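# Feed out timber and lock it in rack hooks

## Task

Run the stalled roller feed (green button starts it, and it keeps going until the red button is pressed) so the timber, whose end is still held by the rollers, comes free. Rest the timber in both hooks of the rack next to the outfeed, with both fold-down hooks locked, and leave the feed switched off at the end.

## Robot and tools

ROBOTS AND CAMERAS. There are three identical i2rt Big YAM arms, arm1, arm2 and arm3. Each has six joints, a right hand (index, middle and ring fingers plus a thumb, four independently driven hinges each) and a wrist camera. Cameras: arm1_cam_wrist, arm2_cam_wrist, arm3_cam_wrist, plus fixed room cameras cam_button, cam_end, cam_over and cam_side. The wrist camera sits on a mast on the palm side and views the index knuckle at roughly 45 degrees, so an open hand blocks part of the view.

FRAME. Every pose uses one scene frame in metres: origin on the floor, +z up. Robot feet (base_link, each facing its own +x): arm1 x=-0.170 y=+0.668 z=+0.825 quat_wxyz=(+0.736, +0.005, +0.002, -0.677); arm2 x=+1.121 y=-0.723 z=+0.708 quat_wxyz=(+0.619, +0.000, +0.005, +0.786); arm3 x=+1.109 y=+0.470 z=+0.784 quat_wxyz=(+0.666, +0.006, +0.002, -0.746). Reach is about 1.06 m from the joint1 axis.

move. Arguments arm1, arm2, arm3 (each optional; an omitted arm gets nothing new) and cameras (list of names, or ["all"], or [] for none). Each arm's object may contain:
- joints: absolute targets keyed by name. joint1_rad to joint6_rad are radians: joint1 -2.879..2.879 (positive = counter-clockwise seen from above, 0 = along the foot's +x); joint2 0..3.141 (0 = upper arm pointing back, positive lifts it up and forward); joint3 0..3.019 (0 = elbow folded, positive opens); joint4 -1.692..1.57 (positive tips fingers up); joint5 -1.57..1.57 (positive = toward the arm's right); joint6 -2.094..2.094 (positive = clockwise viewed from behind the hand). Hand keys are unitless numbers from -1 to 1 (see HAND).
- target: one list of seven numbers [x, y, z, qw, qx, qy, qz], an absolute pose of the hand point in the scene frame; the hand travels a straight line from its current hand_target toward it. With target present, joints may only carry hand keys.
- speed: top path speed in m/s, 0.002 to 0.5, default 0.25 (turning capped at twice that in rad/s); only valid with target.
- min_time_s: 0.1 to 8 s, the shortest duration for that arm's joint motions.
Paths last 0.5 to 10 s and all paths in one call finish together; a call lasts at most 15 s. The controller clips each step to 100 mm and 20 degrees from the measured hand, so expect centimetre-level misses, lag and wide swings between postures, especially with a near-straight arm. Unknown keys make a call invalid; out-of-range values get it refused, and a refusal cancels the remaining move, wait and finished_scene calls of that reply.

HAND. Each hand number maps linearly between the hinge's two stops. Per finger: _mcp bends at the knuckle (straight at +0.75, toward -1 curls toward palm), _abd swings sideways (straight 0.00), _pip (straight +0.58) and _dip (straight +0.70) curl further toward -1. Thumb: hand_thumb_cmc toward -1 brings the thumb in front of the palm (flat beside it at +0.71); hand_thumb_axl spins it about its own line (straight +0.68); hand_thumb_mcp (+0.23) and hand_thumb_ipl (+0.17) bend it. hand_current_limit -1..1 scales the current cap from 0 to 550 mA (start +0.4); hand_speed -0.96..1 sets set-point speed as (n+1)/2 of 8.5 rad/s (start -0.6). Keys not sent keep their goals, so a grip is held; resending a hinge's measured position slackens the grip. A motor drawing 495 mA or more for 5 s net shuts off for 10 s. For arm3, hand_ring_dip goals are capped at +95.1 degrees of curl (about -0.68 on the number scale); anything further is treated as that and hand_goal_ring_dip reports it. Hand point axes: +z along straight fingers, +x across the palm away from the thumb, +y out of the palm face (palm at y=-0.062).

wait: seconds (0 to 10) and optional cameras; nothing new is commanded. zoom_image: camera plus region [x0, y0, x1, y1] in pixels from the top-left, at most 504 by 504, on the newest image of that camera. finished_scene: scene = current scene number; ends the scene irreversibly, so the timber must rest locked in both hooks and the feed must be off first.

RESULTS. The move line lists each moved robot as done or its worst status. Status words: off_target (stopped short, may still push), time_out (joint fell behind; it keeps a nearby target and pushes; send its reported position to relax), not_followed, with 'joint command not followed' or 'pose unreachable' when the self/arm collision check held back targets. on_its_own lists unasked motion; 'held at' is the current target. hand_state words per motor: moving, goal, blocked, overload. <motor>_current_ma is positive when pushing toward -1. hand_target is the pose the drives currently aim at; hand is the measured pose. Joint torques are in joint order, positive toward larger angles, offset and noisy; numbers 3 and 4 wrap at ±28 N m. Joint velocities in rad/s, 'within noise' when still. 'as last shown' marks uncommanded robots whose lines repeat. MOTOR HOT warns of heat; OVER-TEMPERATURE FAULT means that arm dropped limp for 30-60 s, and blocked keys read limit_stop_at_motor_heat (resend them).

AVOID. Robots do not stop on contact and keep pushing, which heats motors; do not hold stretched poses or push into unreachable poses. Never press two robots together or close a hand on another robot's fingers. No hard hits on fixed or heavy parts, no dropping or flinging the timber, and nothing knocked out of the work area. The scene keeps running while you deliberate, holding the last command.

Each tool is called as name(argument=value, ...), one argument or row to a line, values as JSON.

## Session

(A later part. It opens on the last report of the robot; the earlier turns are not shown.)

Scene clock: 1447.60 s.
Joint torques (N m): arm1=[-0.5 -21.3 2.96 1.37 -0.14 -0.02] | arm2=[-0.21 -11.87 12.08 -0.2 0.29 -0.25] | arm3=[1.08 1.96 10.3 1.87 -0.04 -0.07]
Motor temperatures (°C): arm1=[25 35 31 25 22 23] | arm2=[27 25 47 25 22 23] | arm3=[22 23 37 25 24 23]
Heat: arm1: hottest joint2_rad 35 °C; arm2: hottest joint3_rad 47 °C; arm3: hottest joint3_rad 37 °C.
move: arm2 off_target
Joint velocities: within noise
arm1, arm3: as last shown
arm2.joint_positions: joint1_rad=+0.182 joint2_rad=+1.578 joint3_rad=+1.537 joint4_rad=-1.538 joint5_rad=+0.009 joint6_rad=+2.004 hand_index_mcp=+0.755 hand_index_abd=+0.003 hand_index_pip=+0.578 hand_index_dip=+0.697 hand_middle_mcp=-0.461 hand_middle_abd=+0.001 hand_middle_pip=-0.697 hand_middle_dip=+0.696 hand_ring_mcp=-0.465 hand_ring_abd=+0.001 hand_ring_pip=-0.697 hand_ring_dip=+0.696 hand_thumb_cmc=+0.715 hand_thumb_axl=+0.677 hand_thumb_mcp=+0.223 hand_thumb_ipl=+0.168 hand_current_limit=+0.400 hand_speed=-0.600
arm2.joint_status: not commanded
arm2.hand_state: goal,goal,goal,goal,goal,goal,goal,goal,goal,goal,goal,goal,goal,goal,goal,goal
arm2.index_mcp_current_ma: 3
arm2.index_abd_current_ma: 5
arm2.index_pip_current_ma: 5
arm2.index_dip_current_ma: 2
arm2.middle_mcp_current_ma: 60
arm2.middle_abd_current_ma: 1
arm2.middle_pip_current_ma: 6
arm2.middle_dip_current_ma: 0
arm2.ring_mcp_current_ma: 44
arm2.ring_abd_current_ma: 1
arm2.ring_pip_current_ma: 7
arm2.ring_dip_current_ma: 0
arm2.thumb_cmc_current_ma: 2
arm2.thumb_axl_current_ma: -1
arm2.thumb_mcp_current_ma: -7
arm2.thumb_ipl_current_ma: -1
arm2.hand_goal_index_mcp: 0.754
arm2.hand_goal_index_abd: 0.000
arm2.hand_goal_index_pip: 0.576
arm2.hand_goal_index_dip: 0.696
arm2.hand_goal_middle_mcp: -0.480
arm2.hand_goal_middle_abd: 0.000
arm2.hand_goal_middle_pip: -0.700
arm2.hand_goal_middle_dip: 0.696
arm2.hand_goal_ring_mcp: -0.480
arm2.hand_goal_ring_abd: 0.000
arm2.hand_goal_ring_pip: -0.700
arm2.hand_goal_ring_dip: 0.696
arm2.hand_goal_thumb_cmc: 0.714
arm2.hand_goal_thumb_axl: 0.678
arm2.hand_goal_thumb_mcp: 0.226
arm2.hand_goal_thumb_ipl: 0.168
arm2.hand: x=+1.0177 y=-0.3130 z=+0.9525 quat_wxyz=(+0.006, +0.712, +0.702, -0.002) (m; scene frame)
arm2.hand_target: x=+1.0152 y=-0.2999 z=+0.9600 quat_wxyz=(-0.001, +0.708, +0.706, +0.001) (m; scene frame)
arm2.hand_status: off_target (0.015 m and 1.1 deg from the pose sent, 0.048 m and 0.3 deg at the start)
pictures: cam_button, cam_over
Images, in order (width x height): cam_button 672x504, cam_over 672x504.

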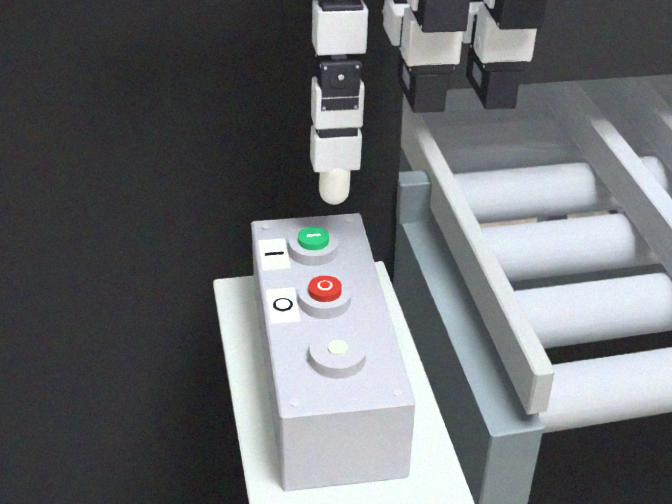

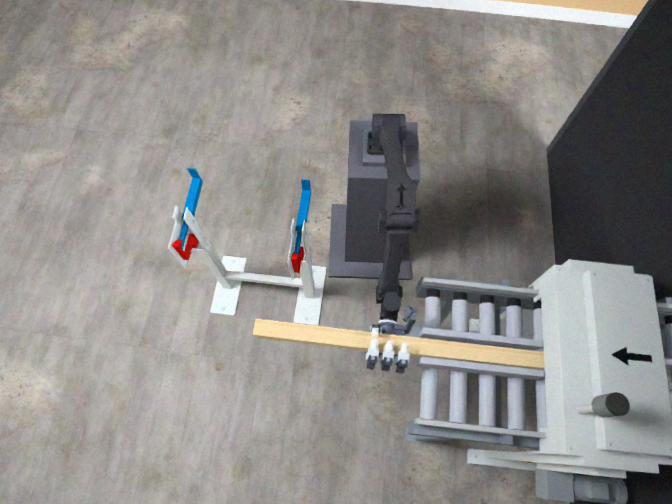

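move(
  arm2={"target": [1.060, -0.3125, 0.95, 0, 0.7071, 0.7071, 0], "speed": 0.15},
  cameras=["cam_button"],
)

zoom_image(
  camera="cam_button",
  region=[200, 120, 460, 400],
)

move(
  arm2={"target": [1.060, -0.3125, 0.885, 0, 0.7071, 0.7071, 0], "speed": 0.1},
  cameras=["cam_button"],
)

zoom_image(
  camera="cam_button",
  region=[200, 120, 460, 400],
)

Scene clock: 1475.87 s.
Joint torques (N m): arm1=[-0.5 -22.24 2.97 1.54 -0.16 -0.02] | arm2=[-0.85 -14.15 8.18 0.88 0.1 -0.24] | arm3=[0.97 2.02 10.25 1.85 -0.05 -0.07]
Motor temperatures (°C): arm1=[25 36 31 25 22 23] | arm2=[27 25 49 25 22 23] | arm3=[22 23 37 25 24 23]
Heat: arm1: hottest joint2_rad 36 °C; arm2: hottest joint3_rad 49 °C; arm3: hottest joint3_rad 37 °C.
move: arm2 done
Joint velocities: within noise
arm1, arm3: as last shown
arm2.joint_positions: joint1_rad=+0.097 joint2_rad=+1.541 joint3_rad=+1.477 joint4_rad=-1.525 joint5_rad=+0.009 joint6_rad=+1.921 hand_index_mcp=+0.754 hand_index_abd=+0.003 hand_index_pip=+0.578 hand_index_dip=+0.697 hand_middle_mcp=-0.461 hand_middle_abd=+0.001 hand_middle_pip=-0.697 hand_middle_dip=+0.696 hand_ring_mcp=-0.465 hand_ring_abd=+0.001 hand_ring_pip=-0.697 hand_ring_dip=+0.696 hand_thumb_cmc=+0.715 hand_thumb_axl=+0.677 hand_thumb_mcp=+0.223 hand_thumb_ipl=+0.168 hand_current_limit=+0.400 hand_speed=-0.600
arm2.joint_status: not commanded
arm2.hand_state: goal,goal,goal,goal,goal,goal,goal,goal,goal,goal,goal,goal,goal,goal,goal,goal
arm2.index_mcp_current_ma: 1
arm2.index_abd_current_ma: 4
arm2.index_pip_current_ma: 4
arm2.index_dip_current_ma: 2
arm2.middle_mcp_current_ma: 60
arm2.middle_abd_current_ma: 1
arm2.middle_pip_current_ma: 6
arm2.middle_dip_current_ma: 0
arm2.ring_mcp_current_ma: 44
arm2.ring_abd_current_ma: 1
arm2.ring_pip_current_ma: 7
arm2.ring_dip_current_ma: 0
arm2.thumb_cmc_current_ma: 2
arm2.thumb_axl_current_ma: -1
arm2.thumb_mcp_current_ma: -7
arm2.thumb_ipl_current_ma: -1
arm2.hand_goal_index_mcp: 0.754
arm2.hand_goal_index_abd: 0.000
arm2.hand_goal_index_pip: 0.576
arm2.hand_goal_index_dip: 0.696
arm2.hand_goal_middle_mcp: -0.480
arm2.hand_goal_middle_abd: 0.000
arm2.hand_goal_middle_pip: -0.700
arm2.hand_goal_middle_dip: 0.696
arm2.hand_goal_ring_mcp: -0.480
arm2.hand_goal_ring_abd: 0.000
arm2.hand_goal_ring_pip: -0.700
arm2.hand_goal_ring_dip: 0.696
arm2.hand_goal_thumb_cmc: 0.714
arm2.hand_goal_thumb_axl: 0.678
arm2.hand_goal_thumb_mcp: 0.226
arm2.hand_goal_thumb_ipl: 0.168
arm2.hand: x=+1.0603 y=-0.3148 z=+0.9464 quat_wxyz=(+0.011, +0.713, +0.701, -0.005) (m; scene frame)
arm2.hand_target: x=+1.0603 y=-0.3128 z=+0.9499 quat_wxyz=(+0.000, +0.707, +0.707, -0.001) (m; scene frame)
arm2.hand_status: done (0.004 m and 1.6 deg from the pose sent, 0.042 m and 1.1 deg at the start)
pictures: cam_button
Images, in order (width x height): cam_button 672x504.

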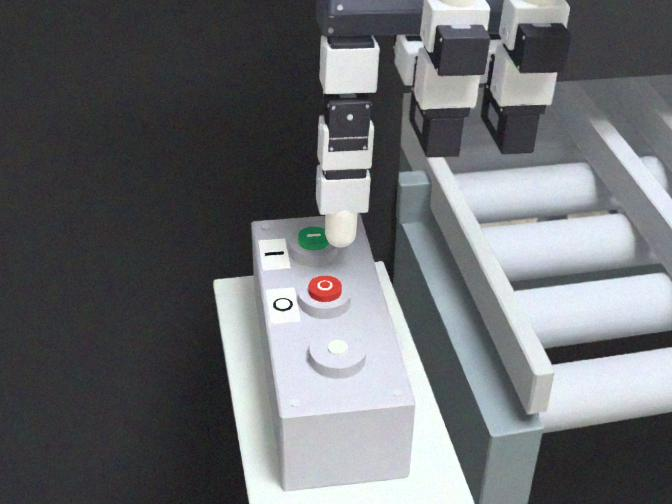

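Scaled by 1.800 from the camera's 672x504 image, which has a finer 960x720 frame.

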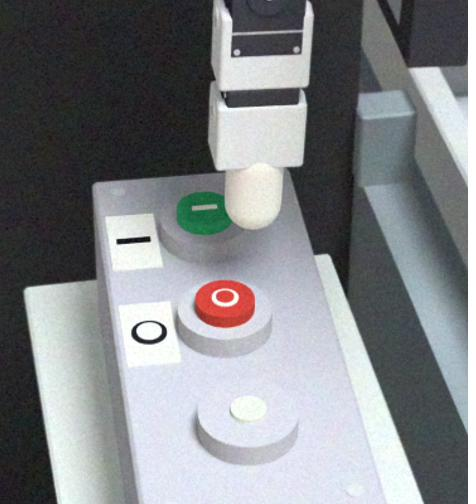

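Scene clock: 1477.27 s.
Joint torques (N m): arm1=[-0.91 -22.07 2.97 1.39 -0.18 -0.02] | arm2=[-1.67 -10.75 5.96 1.44 0.21 -0.23] | arm3=[0.97 1.96 10.32 1.88 -0.04 -0.09]
Motor temperatures (°C): arm1=[25 37 31 25 22 23] | arm2=[27 25 48 25 22 23] | arm3=[22 23 37 25 24 23]
Heat: arm1: hottest joint2_rad 37 °C; arm2: hottest joint3_rad 48 °C; arm3: hottest joint3_rad 37 °C.
move: arm2 off_target
Joint velocities: within noise
arm1: as last shown
arm2.joint_positions: joint1_rad=+0.108 joint2_rad=+1.512 joint3_rad=+1.362 joint4_rad=-1.381 joint5_rad=+0.007 joint6_rad=+1.929 hand_index_mcp=+0.741 hand_index_abd=+0.020 hand_index_pip=+0.570 hand_index_dip=+0.693 hand_middle_mcp=-0.462 hand_middle_abd=+0.001 hand_middle_pip=-0.697 hand_middle_dip=+0.696 hand_ring_mcp=-0.466 hand_ring_abd=+0.001 hand_ring_pip=-0.697 hand_ring_dip=+0.696 hand_thumb_cmc=+0.715 hand_thumb_axl=+0.677 hand_thumb_mcp=+0.223 hand_thumb_ipl=+0.168 hand_current_limit=+0.400 hand_speed=-0.600
arm2.joint_status: not commanded
arm2.hand_state: goal,blocked,goal,goal,goal,goal,goal,goal,goal,goal,goal,goal,goal,goal,goal,goal
arm2.index_mcp_current_ma: -38
arm2.index_abd_current_ma: 50
arm2.index_pip_current_ma: -15
arm2.index_dip_current_ma: -6
arm2.middle_mcp_current_ma: 56
arm2.middle_abd_current_ma: 1
arm2.middle_pip_current_ma: 6
arm2.middle_dip_current_ma: 0
arm2.ring_mcp_current_ma: 41
arm2.ring_abd_current_ma: 1
arm2.ring_pip_current_ma: 7
arm2.ring_dip_current_ma: 0
arm2.thumb_cmc_current_ma: 2
arm2.thumb_axl_current_ma: -1
arm2.thumb_mcp_current_ma: -9
arm2.thumb_ipl_current_ma: -1
arm2.hand_goal_index_mcp: 0.754
arm2.hand_goal_index_abd: 0.000
arm2.hand_goal_index_pip: 0.576
arm2.hand_goal_index_dip: 0.696
arm2.hand_goal_middle_mcp: -0.480
arm2.hand_goal_middle_abd: 0.000
arm2.hand_goal_middle_pip: -0.700
arm2.hand_goal_middle_dip: 0.696
arm2.hand_goal_ring_mcp: -0.480
arm2.hand_goal_ring_abd: 0.000
arm2.hand_goal_ring_pip: -0.700
arm2.hand_goal_ring_dip: 0.696
arm2.hand_goal_thumb_cmc: 0.714
arm2.hand_goal_thumb_axl: 0.678
arm2.hand_goal_thumb_mcp: 0.226
arm2.hand_goal_thumb_ipl: 0.168
arm2.hand: x=+1.0554 y=-0.3167 z=+0.9124 quat_wxyz=(-0.016, +0.712, +0.702, +0.007) (m; scene frame)
arm2.hand_target: x=+1.0558 y=-0.3156 z=+0.8865 quat_wxyz=(-0.001, +0.706, +0.708, +0.000) (m; scene frame)
arm2.hand_status: off_target (0.028 m and 2.2 deg from the pose sent, 0.061 m and 1.6 deg at the start)
arm3.joint_positions: joint1_rad=-0.134 joint2_rad=+0.629 joint3_rad=+1.370 joint4_rad=-1.370 joint5_rad=-0.062 joint6_rad=+1.107 hand_index_mcp=+0.754 hand_index_abd=+0.000 hand_index_pip=+0.577 hand_index_dip=+0.696 hand_middle_mcp=+0.754 hand_middle_abd=+0.000 hand_middle_pip=+0.577 hand_middle_dip=+0.696 hand_ring_mcp=+0.754 hand_ring_abd=+0.000 hand_ring_pip=+0.577 hand_ring_dip=+0.696 hand_thumb_cmc=+0.714 hand_thumb_axl=+0.677 hand_thumb_mcp=+0.226 hand_thumb_ipl=+0.168 hand_current_limit=+0.400 hand_speed=-0.600
arm3.joint_status: not commanded
arm3.hand_state: goal,goal,goal,goal,goal,goal,goal,goal,goal,goal,goal,goal,goal,goal,goal,goal
arm3.index_mcp_current_ma: 0
arm3.index_abd_current_ma: 0
arm3.index_pip_current_ma: 0
arm3.index_dip_current_ma: 0
arm3.middle_mcp_current_ma: 0
arm3.middle_abd_current_ma: 0
arm3.middle_pip_current_ma: 0
arm3.middle_dip_current_ma: 0
arm3.ring_mcp_current_ma: 0
arm3.ring_abd_current_ma: 0
arm3.ring_pip_current_ma: 0
arm3.ring_dip_current_ma: 0
arm3.thumb_cmc_current_ma: 0
arm3.thumb_axl_current_ma: 0
arm3.thumb_mcp_current_ma: 0
arm3.thumb_ipl_current_ma: 0
arm3.hand_goal_index_mcp: 0.754
arm3.hand_goal_index_abd: 0.000
arm3.hand_goal_index_pip: 0.576
arm3.hand_goal_index_dip: 0.696
arm3.hand_goal_middle_mcp: 0.754
arm3.hand_goal_middle_abd: 0.000
arm3.hand_goal_middle_pip: 0.576
arm3.hand_goal_middle_dip: 0.696
arm3.hand_goal_ring_mcp: 0.754
arm3.hand_goal_ring_abd: 0.000
arm3.hand_goal_ring_pip: 0.576
arm3.hand_goal_ring_dip: 0.696
arm3.hand_goal_thumb_cmc: 0.714
arm3.hand_goal_thumb_axl: 0.678
arm3.hand_goal_thumb_mcp: 0.226
arm3.hand_goal_thumb_ipl: 0.168
arm3.hand: x=+0.9699 y=+0.2382 z=+1.3123 quat_wxyz=(+0.395, +0.705, -0.549, +0.214) (m; scene frame)
arm3.hand_target: x=+0.9704 y=+0.2405 z=+1.3241 quat_wxyz=(+0.406, +0.700, -0.545, +0.218) (m; scene frame)
arm3.hand_status: not commanded
pictures: cam_button
Images, in order (width x height): cam_button 672x504.

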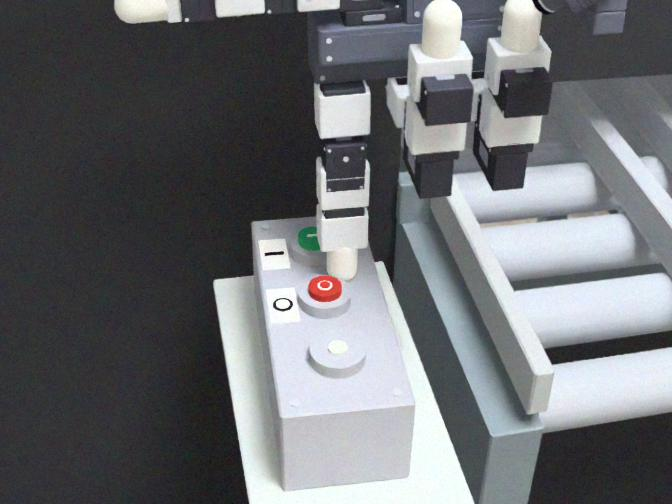

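Scaled by 1.800 from the camera's 672x504 image, which has a finer 960x720 frame.

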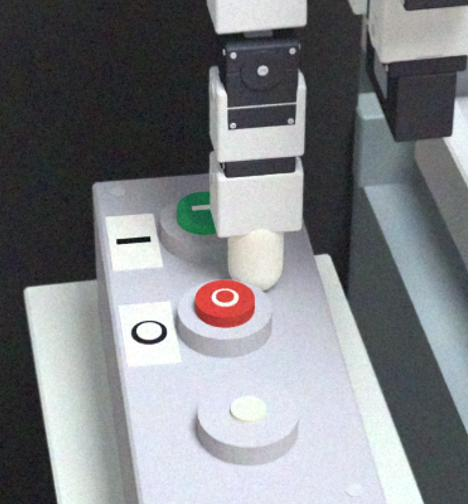

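move(
  arm2={"target": [1.078, -0.325, 0.955, 0, 0.7071, 0.7071, 0], "speed": 0.15},
  cameras=[],
)

move(
  arm2={"target": [1.078, -0.325, 0.93, 0, 0.7071, 0.7071, 0], "speed": 0.1},
  cameras=["cam_button"],
)

zoom_image(
  camera="cam_button",
  region=[200, 120, 460, 400],
)

Scene clock: 1498.13 s.
Joint torques (N m): arm1=[-0.97 -21.6 2.99 1.51 -0.2 -0.05] | arm2=[-1.14 -12.98 12.07 -0.21 0.25 -0.21] | arm3=[0.97 1.85 10.3 1.88 -0.03 -0.08]
Motor temperatures (°C): arm1=[25 37 30 25 22 23] | arm2=[27 25 46 25 22 23] | arm3=[22 23 37 25 24 23]
Heat: arm1: hottest joint2_rad 37 °C; arm2: hottest joint3_rad 46 °C; arm3: hottest joint3_rad 37 °C.
move: arm2 off_target
Joint velocities: within noise
arm1, arm3: as last shown
arm2.joint_positions: joint1_rad=+0.063 joint2_rad=+1.489 joint3_rad=+1.385 joint4_rad=-1.507 joint5_rad=+0.007 joint6_rad=+1.884 hand_index_mcp=+0.755 hand_index_abd=-0.003 hand_index_pip=+0.578 hand_index_dip=+0.699 hand_middle_mcp=-0.462 hand_middle_abd=+0.001 hand_middle_pip=-0.697 hand_middle_dip=+0.696 hand_ring_mcp=-0.466 hand_ring_abd=+0.001 hand_ring_pip=-0.697 hand_ring_dip=+0.696 hand_thumb_cmc=+0.715 hand_thumb_axl=+0.677 hand_thumb_mcp=+0.223 hand_thumb_ipl=+0.168 hand_current_limit=+0.400 hand_speed=-0.600
arm2.joint_status: not commanded
arm2.hand_state: goal,goal,goal,goal,goal,goal,goal,goal,goal,goal,goal,goal,goal,goal,goal,goal
arm2.index_mcp_current_ma: 3
arm2.index_abd_current_ma: -6
arm2.index_pip_current_ma: 5
arm2.index_dip_current_ma: 5
arm2.middle_mcp_current_ma: 56
arm2.middle_abd_current_ma: 1
arm2.middle_pip_current_ma: 6
arm2.middle_dip_current_ma: 0
arm2.ring_mcp_current_ma: 41
arm2.ring_abd_current_ma: 1
arm2.ring_pip_current_ma: 7
arm2.ring_dip_current_ma: 0
arm2.thumb_cmc_current_ma: 2
arm2.thumb_axl_current_ma: -1
arm2.thumb_mcp_current_ma: -9
arm2.thumb_ipl_current_ma: -1
arm2.hand_goal_index_mcp: 0.754
arm2.hand_goal_index_abd: 0.000
arm2.hand_goal_index_pip: 0.576
arm2.hand_goal_index_dip: 0.696
arm2.hand_goal_middle_mcp: -0.480
arm2.hand_goal_middle_abd: 0.000
arm2.hand_goal_middle_pip: -0.700
arm2.hand_goal_middle_dip: 0.696
arm2.hand_goal_ring_mcp: -0.480
arm2.hand_goal_ring_abd: 0.000
arm2.hand_goal_ring_pip: -0.700
arm2.hand_goal_ring_dip: 0.696
arm2.hand_goal_thumb_cmc: 0.714
arm2.hand_goal_thumb_axl: 0.678
arm2.hand_goal_thumb_mcp: 0.226
arm2.hand_goal_thumb_ipl: 0.168
arm2.hand: x=+1.0825 y=-0.3353 z=+0.9347 quat_wxyz=(+0.020, +0.712, +0.702, -0.011) (m; scene frame)
arm2.hand_target: x=+1.0824 y=-0.3240 z=+0.9542 quat_wxyz=(+0.000, +0.708, +0.706, +0.000) (m; scene frame)
arm2.hand_status: off_target (0.023 m and 2.7 deg from the pose sent, 0.049 m and 2.2 deg at the start)
pictures: none
No camera images: "cameras" was empty.

Scene clock: 1499.27 s.
Joint torques (N m): arm1=[-1.55 -21.13 3 1.44 -0.16 -0.08] | arm2=[0.03 -12.51 8.08 0.76 0.27 -0.13] | arm3=[1.08 1.96 10.32 1.89 -0.05 -0.06]
Motor temperatures (°C): arm1=[25 37 30 25 22 23] | arm2=[27 25 46 25 22 23] | arm3=[22 23 37 25 24 23]
Heat: arm1: hottest joint2_rad 37 °C; arm2: hottest joint3_rad 46 °C; arm3: hottest joint3_rad 37 °C.
move: arm2 done
Joint velocities: within noise
arm1, arm3: as last shown
arm2.joint_positions: joint1_rad=+0.063 joint2_rad=+1.489 joint3_rad=+1.379 joint4_rad=-1.470 joint5_rad=+0.007 joint6_rad=+1.884 hand_index_mcp=+0.755 hand_index_abd=-0.003 hand_index_pip=+0.578 hand_index_dip=+0.699 hand_middle_mcp=-0.462 hand_middle_abd=+0.001 hand_middle_pip=-0.697 hand_middle_dip=+0.696 hand_ring_mcp=-0.466 hand_ring_abd=+0.001 hand_ring_pip=-0.697 hand_ring_dip=+0.696 hand_thumb_cmc=+0.715 hand_thumb_axl=+0.677 hand_thumb_mcp=+0.223 hand_thumb_ipl=+0.168 hand_current_limit=+0.400 hand_speed=-0.600
arm2.joint_status: not commanded
arm2.hand_state: goal,goal,goal,goal,goal,goal,goal,goal,goal,goal,goal,goal,goal,goal,goal,goal
arm2.index_mcp_current_ma: 3
arm2.index_abd_current_ma: -5
arm2.index_pip_current_ma: 5
arm2.index_dip_current_ma: 5
arm2.middle_mcp_current_ma: 56
arm2.middle_abd_current_ma: 1
arm2.middle_pip_current_ma: 6
arm2.middle_dip_current_ma: 0
arm2.ring_mcp_current_ma: 41
arm2.ring_abd_current_ma: 1
arm2.ring_pip_current_ma: 7
arm2.ring_dip_current_ma: 0
arm2.thumb_cmc_current_ma: 2
arm2.thumb_axl_current_ma: -1
arm2.thumb_mcp_current_ma: -9
arm2.thumb_ipl_current_ma: -1
arm2.hand_goal_index_mcp: 0.754
arm2.hand_goal_index_abd: 0.000
arm2.hand_goal_index_pip: 0.576
arm2.hand_goal_index_dip: 0.696
arm2.hand_goal_middle_mcp: -0.480
arm2.hand_goal_middle_abd: 0.000
arm2.hand_goal_middle_pip: -0.700
arm2.hand_goal_middle_dip: 0.696
arm2.hand_goal_ring_mcp: -0.480
arm2.hand_goal_ring_abd: 0.000
arm2.hand_goal_ring_pip: -0.700
arm2.hand_goal_ring_dip: 0.696
arm2.hand_goal_thumb_cmc: 0.714
arm2.hand_goal_thumb_axl: 0.678
arm2.hand_goal_thumb_mcp: 0.226
arm2.hand_goal_thumb_ipl: 0.168
arm2.hand: x=+1.0803 y=-0.3284 z=+0.9307 quat_wxyz=(+0.006, +0.712, +0.702, -0.004) (m; scene frame)
arm2.hand_target: x=+1.0783 y=-0.3256 z=+0.9299 quat_wxyz=(+0.001, +0.707, +0.707, +0.000) (m; scene frame)
arm2.hand_status: done (0.004 m and 1.1 deg from the pose sent, 0.012 m and 2.7 deg at the start)
pictures: cam_button
Images, in order (width x height): cam_button 672x504.

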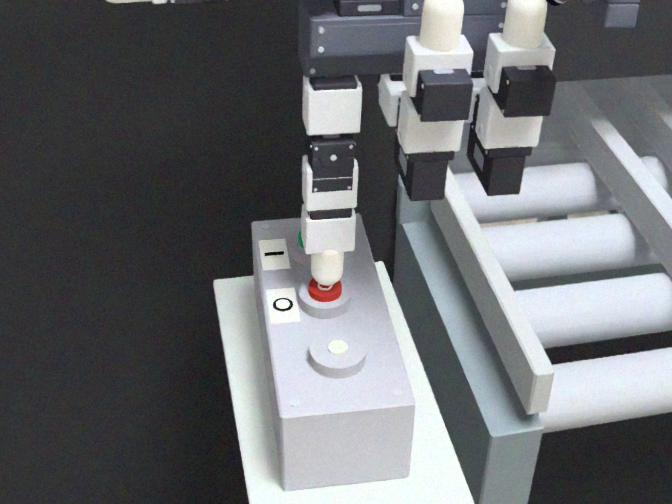

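Scaled by 1.800 from the camera's 672x504 image, which has a finer 960x720 frame.

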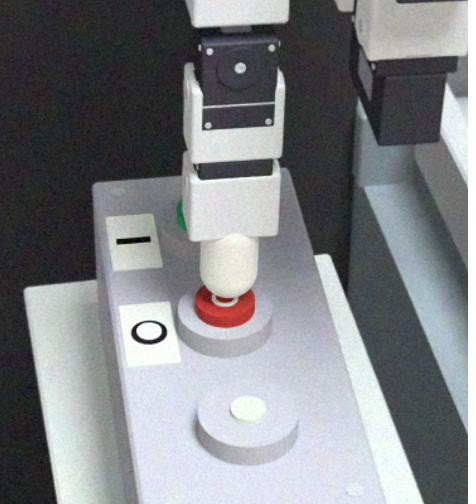

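move(
  arm2={"target": [1.078, -0.326, 0.89, 0, 0.7071, 0.7071, 0], "speed": 0.1},
  cameras=["cam_button"],
)

zoom_image(
  camera="cam_button",
  region=[200, 120, 460, 400],
)

Scene clock: 1503.87 s.
Joint torques (N m): arm1=[-0.5 -22.18 2.93 1.28 -0.13 -0.03] | arm2=[-0.5 -9.41 5.61 1.87 0.23 -0.15] | arm3=[1.08 1.85 10.32 1.88 -0.05 -0.08]
Motor temperatures (°C): arm1=[25 37 30 25 22 23] | arm2=[27 25 46 25 22 23] | arm3=[22 23 37 25 24 23]
Heat: arm1: hottest joint2_rad 37 °C; arm2: hottest joint3_rad 46 °C; arm3: hottest joint3_rad 37 °C.
move: arm2 off_target
Joint velocities: within noise
arm1, arm3: as last shown
arm2.joint_positions: joint1_rad=+0.074 joint2_rad=+1.455 joint3_rad=+1.325 joint4_rad=-1.395 joint5_rad=+0.007 joint6_rad=+1.892 hand_index_mcp=+0.735 hand_index_abd=+0.026 hand_index_pip=+0.566 hand_index_dip=+0.691 hand_middle_mcp=-0.462 hand_middle_abd=+0.001 hand_middle_pip=-0.697 hand_middle_dip=+0.696 hand_ring_mcp=-0.466 hand_ring_abd=+0.001 hand_ring_pip=-0.697 hand_ring_dip=+0.696 hand_thumb_cmc=+0.715 hand_thumb_axl=+0.677 hand_thumb_mcp=+0.223 hand_thumb_ipl=+0.168 hand_current_limit=+0.400 hand_speed=-0.600
arm2.joint_status: not commanded
arm2.hand_state: goal,blocked,goal,goal,goal,goal,goal,goal,goal,goal,goal,goal,goal,goal,goal,goal
arm2.index_mcp_current_ma: -60
arm2.index_abd_current_ma: 69
arm2.index_pip_current_ma: -27
arm2.index_dip_current_ma: -12
arm2.middle_mcp_current_ma: 56
arm2.middle_abd_current_ma: 1
arm2.middle_pip_current_ma: 6
arm2.middle_dip_current_ma: 0
arm2.ring_mcp_current_ma: 41
arm2.ring_abd_current_ma: 1
arm2.ring_pip_current_ma: 7
arm2.ring_dip_current_ma: 0
arm2.thumb_cmc_current_ma: 2
arm2.thumb_axl_current_ma: -1
arm2.thumb_mcp_current_ma: -9
arm2.thumb_ipl_current_ma: -1
arm2.hand_goal_index_mcp: 0.754
arm2.hand_goal_index_abd: 0.000
arm2.hand_goal_index_pip: 0.576
arm2.hand_goal_index_dip: 0.696
arm2.hand_goal_middle_mcp: -0.480
arm2.hand_goal_middle_abd: 0.000
arm2.hand_goal_middle_pip: -0.700
arm2.hand_goal_middle_dip: 0.696
arm2.hand_goal_ring_mcp: -0.480
arm2.hand_goal_ring_abd: 0.000
arm2.hand_goal_ring_pip: -0.700
arm2.hand_goal_ring_dip: 0.696
arm2.hand_goal_thumb_cmc: 0.714
arm2.hand_goal_thumb_axl: 0.678
arm2.hand_goal_thumb_mcp: 0.226
arm2.hand_goal_thumb_ipl: 0.168
arm2.hand: x=+1.0759 y=-0.3297 z=+0.9217 quat_wxyz=(-0.019, +0.711, +0.703, +0.009) (m; scene frame)
arm2.hand_target: x=+1.0742 y=-0.3290 z=+0.8920 quat_wxyz=(-0.001, +0.706, +0.708, +0.000) (m; scene frame)
arm2.hand_status: off_target (0.032 m and 2.4 deg from the pose sent, 0.041 m and 1.1 deg at the start)
pictures: cam_button
Images, in order (width x height): cam_button 672x504.

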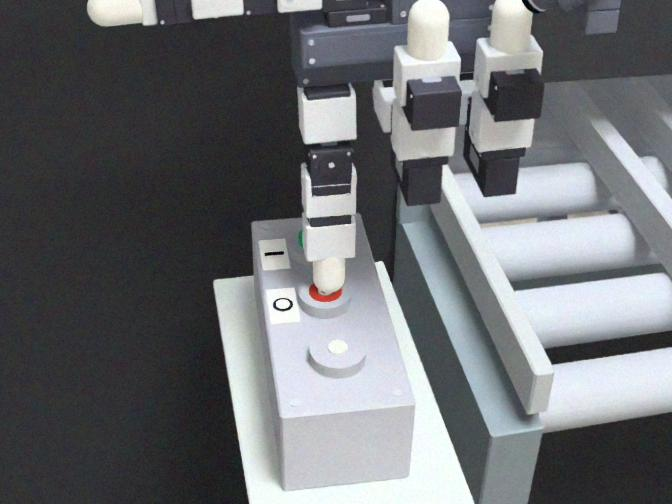

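Scaled by 1.800 from the camera's 672x504 image, which has a finer 960x720 frame.

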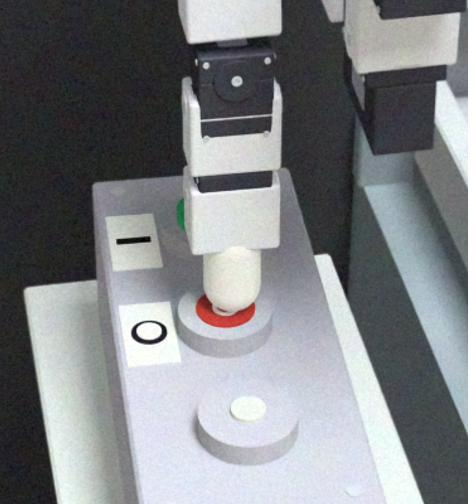

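move(
  arm2={"target": [1.078, -0.326, 0.955, 0, 0.7071, 0.7071, 0], "speed": 0.15},
  cameras=["cam_button"],
)

move(
  arm2={"target": [1.0195, -0.324, 0.955, 0, 0.7071, 0.7071, 0], "speed": 0.15},
  cameras=[],
)

move(
  arm2={"target": [1.0195, -0.324, 0.935, 0, 0.7071, 0.7071, 0], "speed": 0.1},
  cameras=["cam_button"],
)

zoom_image(
  camera="cam_button",
  region=[200, 120, 460, 400],
)

Scene clock: 1509.57 s.
Joint torques (N m): arm1=[-0.85 -21.89 3.1 1.39 -0.11 -0.04] | arm2=[-1.38 -9.99 12.25 -0.01 0.28 -0.2] | arm3=[0.79 1.9 10.3 1.84 -0.04 -0.08]
Motor temperatures (°C): arm1=[25 37 30 25 22 23] | arm2=[27 25 45 25 22 23] | arm3=[22 23 37 25 24 23]
Heat: arm1: hottest joint2_rad 37 °C; arm2: hottest joint3_rad 45 °C; arm3: hottest joint3_rad 37 °C.
move: arm2 off_target
Joint velocities: within noise
arm1, arm3: as last shown
arm2.joint_positions: joint1_rad=+0.063 joint2_rad=+1.460 joint3_rad=+1.384 joint4_rad=-1.507 joint5_rad=+0.007 joint6_rad=+1.884 hand_index_mcp=+0.749 hand_index_abd=-0.003 hand_index_pip=+0.573 hand_index_dip=+0.693 hand_middle_mcp=-0.462 hand_middle_abd=+0.001 hand_middle_pip=-0.697 hand_middle_dip=+0.696 hand_ring_mcp=-0.466 hand_ring_abd=+0.001 hand_ring_pip=-0.697 hand_ring_dip=+0.696 hand_thumb_cmc=+0.715 hand_thumb_axl=+0.677 hand_thumb_mcp=+0.223 hand_thumb_ipl=+0.168 hand_current_limit=+0.400 hand_speed=-0.600
arm2.joint_status: not commanded
arm2.hand_state: goal,goal,goal,goal,goal,goal,goal,goal,goal,goal,goal,goal,goal,goal,goal,goal
arm2.index_mcp_current_ma: -11
arm2.index_abd_current_ma: -5
arm2.index_pip_current_ma: -6
arm2.index_dip_current_ma: -5
arm2.middle_mcp_current_ma: 56
arm2.middle_abd_current_ma: 1
arm2.middle_pip_current_ma: 6
arm2.middle_dip_current_ma: 0
arm2.ring_mcp_current_ma: 41
arm2.ring_abd_current_ma: 1
arm2.ring_pip_current_ma: 7
arm2.ring_dip_current_ma: 0
arm2.thumb_cmc_current_ma: 2
arm2.thumb_axl_current_ma: -1
arm2.thumb_mcp_current_ma: -9
arm2.thumb_ipl_current_ma: -1
arm2.hand_goal_index_mcp: 0.754
arm2.hand_goal_index_abd: 0.000
arm2.hand_goal_index_pip: 0.576
arm2.hand_goal_index_dip: 0.696
arm2.hand_goal_middle_mcp: -0.480
arm2.hand_goal_middle_abd: 0.000
arm2.hand_goal_middle_pip: -0.700
arm2.hand_goal_middle_dip: 0.696
arm2.hand_goal_ring_mcp: -0.480
arm2.hand_goal_ring_abd: 0.000
arm2.hand_goal_ring_pip: -0.700
arm2.hand_goal_ring_dip: 0.696
arm2.hand_goal_thumb_cmc: 0.714
arm2.hand_goal_thumb_axl: 0.678
arm2.hand_goal_thumb_mcp: 0.226
arm2.hand_goal_thumb_ipl: 0.168
arm2.hand: x=+1.0836 y=-0.3385 z=+0.9446 quat_wxyz=(+0.007, +0.712, +0.702, -0.004) (m; scene frame)
arm2.hand_target: x=+1.0818 y=-0.3250 z=+0.9541 quat_wxyz=(+0.000, +0.708, +0.706, +0.000) (m; scene frame)
arm2.hand_status: off_target (0.017 m and 1.3 deg from the pose sent, 0.034 m and 2.4 deg at the start)
pictures: cam_button
Images, in order (width x height): cam_button 672x504.

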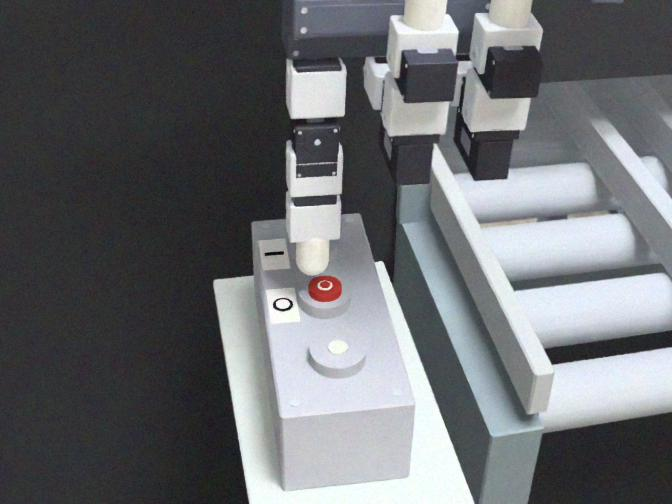

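Scene clock: 1510.90 s.
Joint torques (N m): arm1=[-1.14 -21.3 3.07 1.5 -0.14 -0.03] | arm2=[-0.44 -12.04 12.31 -0.14 0.32 0.11] | arm3=[1.03 1.85 10.29 1.92 -0.05 -0.08]
Motor temperatures (°C): arm1=[25 37 30 25 22 23] | arm2=[27 25 45 25 22 23] | arm3=[22 23 37 25 24 23]
Heat: arm1: hottest joint2_rad 37 °C; arm2: hottest joint3_rad 45 °C; arm3: hottest joint3_rad 37 °C.
move: arm2 off_target
Joint velocities: within noise
arm1.joint_positions: joint1_rad=+0.032 joint2_rad=+2.726 joint3_rad=+1.392 joint4_rad=+1.353 joint5_rad=+0.124 joint6_rad=+0.003 hand_index_mcp=-0.352 hand_index_abd=-0.003 hand_index_pip=+0.578 hand_index_dip=-0.354 hand_middle_mcp=-0.354 hand_middle_abd=-0.002 hand_middle_pip=+0.581 hand_middle_dip=-0.348 hand_ring_mcp=-0.353 hand_ring_abd=-0.001 hand_ring_pip=+0.581 hand_ring_dip=-0.348 hand_thumb_cmc=-0.496 hand_thumb_axl=+0.680 hand_thumb_mcp=+0.157 hand_thumb_ipl=-0.102 hand_current_limit=+0.500 hand_speed=-0.600
arm1.joint_status: not commanded
arm1.hand_state: goal,goal,goal,goal,goal,goal,goal,goal,goal,goal,goal,goal,goal,goal,goal,goal
arm1.index_mcp_current_ma: 6
arm1.index_abd_current_ma: -1
arm1.index_pip_current_ma: 0
arm1.index_dip_current_ma: -2
arm1.middle_mcp_current_ma: 4
arm1.middle_abd_current_ma: -1
arm1.middle_pip_current_ma: 1
arm1.middle_dip_current_ma: 1
arm1.ring_mcp_current_ma: 6
arm1.ring_abd_current_ma: 0
arm1.ring_pip_current_ma: 1
arm1.ring_dip_current_ma: 1
arm1.thumb_cmc_current_ma: 3
arm1.thumb_axl_current_ma: 1
arm1.thumb_mcp_current_ma: -2
arm1.thumb_ipl_current_ma: -1
arm1.hand_goal_index_mcp: -0.360
arm1.hand_goal_index_abd: 0.000
arm1.hand_goal_index_pip: 0.578
arm1.hand_goal_index_dip: -0.350
arm1.hand_goal_middle_mcp: -0.360
arm1.hand_goal_middle_abd: 0.000
arm1.hand_goal_middle_pip: 0.578
arm1.hand_goal_middle_dip: -0.350
arm1.hand_goal_ring_mcp: -0.360
arm1.hand_goal_ring_abd: 0.000
arm1.hand_goal_ring_pip: 0.578
arm1.hand_goal_ring_dip: -0.350
arm1.hand_goal_thumb_cmc: -0.500
arm1.hand_goal_thumb_axl: 0.678
arm1.hand_goal_thumb_mcp: 0.160
arm1.hand_goal_thumb_ipl: -0.100
arm1.hand: x=-0.1311 y=-0.0593 z=+0.7583 quat_wxyz=(+0.711, +0.703, -0.006, +0.000) (m; scene frame)
arm1.hand_target: x=-0.1252 y=-0.0617 z=+0.7631 quat_wxyz=(+0.707, +0.707, +0.000, +0.000) (m; scene frame)
arm1.hand_status: not commanded
arm2.joint_positions: joint1_rad=+0.189 joint2_rad=+1.518 joint3_rad=+1.448 joint4_rad=-1.515 joint5_rad=+0.007 joint6_rad=+1.979 hand_index_mcp=+0.751 hand_index_abd=-0.003 hand_index_pip=+0.573 hand_index_dip=+0.693 hand_middle_mcp=-0.462 hand_middle_abd=+0.001 hand_middle_pip=-0.697 hand_middle_dip=+0.696 hand_ring_mcp=-0.466 hand_ring_abd=+0.001 hand_ring_pip=-0.697 hand_ring_dip=+0.696 hand_thumb_cmc=+0.715 hand_thumb_axl=+0.677 hand_thumb_mcp=+0.223 hand_thumb_ipl=+0.168 hand_current_limit=+0.400 hand_speed=-0.600
arm2.joint_status: not commanded
arm2.hand_state: goal,goal,goal,goal,goal,goal,goal,goal,goal,goal,goal,goal,goal,goal,goal,goal
arm2.index_mcp_current_ma: -7
arm2.index_abd_current_ma: -5
arm2.index_pip_current_ma: -5
arm2.index_dip_current_ma: -5
arm2.middle_mcp_current_ma: 56
arm2.middle_abd_current_ma: 1
arm2.middle_pip_current_ma: 6
arm2.middle_dip_current_ma: 0
arm2.ring_mcp_current_ma: 41
arm2.ring_abd_current_ma: 1
arm2.ring_pip_current_ma: 6
arm2.ring_dip_current_ma: 0
arm2.thumb_cmc_current_ma: 2
arm2.thumb_axl_current_ma: -1
arm2.thumb_mcp_current_ma: -9
arm2.thumb_ipl_current_ma: -1
arm2.hand_goal_index_mcp: 0.754
arm2.hand_goal_index_abd: 0.000
arm2.hand_goal_index_pip: 0.576
arm2.hand_goal_index_dip: 0.696
arm2.hand_goal_middle_mcp: -0.480
arm2.hand_goal_middle_abd: 0.000
arm2.hand_goal_middle_pip: -0.700
arm2.hand_goal_middle_dip: 0.696
arm2.hand_goal_ring_mcp: -0.480
arm2.hand_goal_ring_abd: 0.000
arm2.hand_goal_ring_pip: -0.700
arm2.hand_goal_ring_dip: 0.696
arm2.hand_goal_thumb_cmc: 0.714
arm2.hand_goal_thumb_axl: 0.678
arm2.hand_goal_thumb_mcp: 0.226
arm2.hand_goal_thumb_ipl: 0.168
arm2.hand: x=+1.0251 y=-0.3345 z=+0.9453 quat_wxyz=(+0.008, +0.701, +0.713, -0.004) (m; scene frame)
arm2.hand_target: x=+1.0203 y=-0.3241 z=+0.9547 quat_wxyz=(+0.000, +0.707, +0.707, +0.001) (m; scene frame)
arm2.hand_status: off_target (0.015 m and 1.4 deg from the pose sent, 0.066 m and 1.3 deg at the start)
arm3: as last shown
pictures: none
No camera images: "cameras" was empty.

Scene clock: 1511.90 s.
Joint torques (N m): arm1=[-0.73 -21.48 2.97 1.54 -0.18 -0.03] | arm2=[-0.15 -11.75 8.72 0.81 0.32 0.09] | arm3=[1.14 2.08 10.29 1.91 -0.05 -0.07]
Motor temperatures (°C): arm1=[25 37 30 25 22 23] | arm2=[27 25 45 25 22 23] | arm3=[22 23 37 25 24 23]
Heat: arm1: hottest joint2_rad 37 °C; arm2: hottest joint3_rad 45 °C; arm3: hottest joint3_rad 37 °C.
move: arm2 done
Joint velocities: within noise
arm1, arm3: as last shown
arm2.joint_positions: joint1_rad=+0.189 joint2_rad=+1.521 joint3_rad=+1.448 joint4_rad=-1.487 joint5_rad=+0.007 joint6_rad=+1.979 hand_index_mcp=+0.751 hand_index_abd=-0.003 hand_index_pip=+0.573 hand_index_dip=+0.693 hand_middle_mcp=-0.462 hand_middle_abd=+0.001 hand_middle_pip=-0.697 hand_middle_dip=+0.696 hand_ring_mcp=-0.466 hand_ring_abd=+0.001 hand_ring_pip=-0.697 hand_ring_dip=+0.696 hand_thumb_cmc=+0.715 hand_thumb_axl=+0.677 hand_thumb_mcp=+0.223 hand_thumb_ipl=+0.168 hand_current_limit=+0.400 hand_speed=-0.600
arm2.joint_status: not commanded
arm2.hand_state: goal,goal,goal,goal,goal,goal,goal,goal,goal,goal,goal,goal,goal,goal,goal,goal
arm2.index_mcp_current_ma: -7
arm2.index_abd_current_ma: -5
arm2.index_pip_current_ma: -5
arm2.index_dip_current_ma: -5
arm2.middle_mcp_current_ma: 56
arm2.middle_abd_current_ma: 1
arm2.middle_pip_current_ma: 6
arm2.middle_dip_current_ma: 0
arm2.ring_mcp_current_ma: 41
arm2.ring_abd_current_ma: 1
arm2.ring_pip_current_ma: 6
arm2.ring_dip_current_ma: 0
arm2.thumb_cmc_current_ma: 2
arm2.thumb_axl_current_ma: -1
arm2.thumb_mcp_current_ma: -9
arm2.thumb_ipl_current_ma: -1
arm2.hand_goal_index_mcp: 0.754
arm2.hand_goal_index_abd: 0.000
arm2.hand_goal_index_pip: 0.576
arm2.hand_goal_index_dip: 0.696
arm2.hand_goal_middle_mcp: -0.480
arm2.hand_goal_middle_abd: 0.000
arm2.hand_goal_middle_pip: -0.700
arm2.hand_goal_middle_dip: 0.696
arm2.hand_goal_ring_mcp: -0.480
arm2.hand_goal_ring_abd: 0.000
arm2.hand_goal_ring_pip: -0.700
arm2.hand_goal_ring_dip: 0.696
arm2.hand_goal_thumb_cmc: 0.714
arm2.hand_goal_thumb_axl: 0.678
arm2.hand_goal_thumb_mcp: 0.226
arm2.hand_goal_thumb_ipl: 0.168
arm2.hand: x=+1.0221 y=-0.3280 z=+0.9426 quat_wxyz=(-0.003, +0.701, +0.713, +0.001) (m; scene frame)
arm2.hand_target: x=+1.0196 y=-0.3240 z=+0.9347 quat_wxyz=(+0.000, +0.707, +0.707, +0.000) (m; scene frame)
arm2.hand_status: done (0.009 m and 1.0 deg from the pose sent, 0.016 m and 1.4 deg at the start)
pictures: cam_button
Images, in order (width x height): cam_button 672x504.

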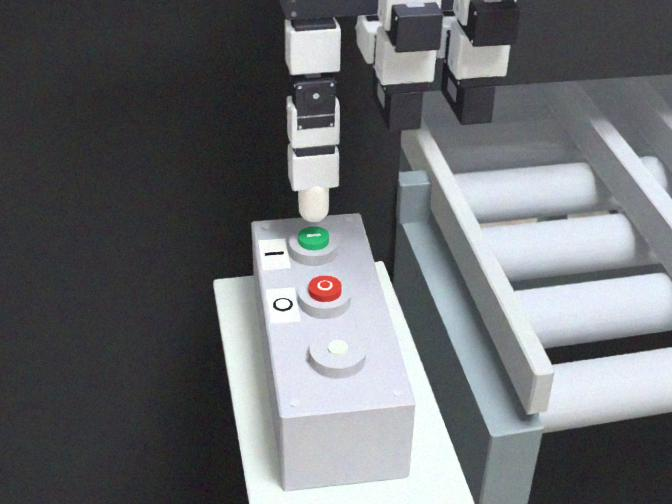

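Scaled by 1.800 from the camera's 672x504 image, which has a finer 960x720 frame.

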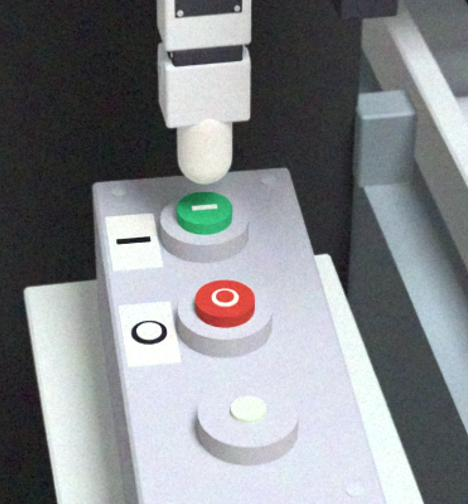

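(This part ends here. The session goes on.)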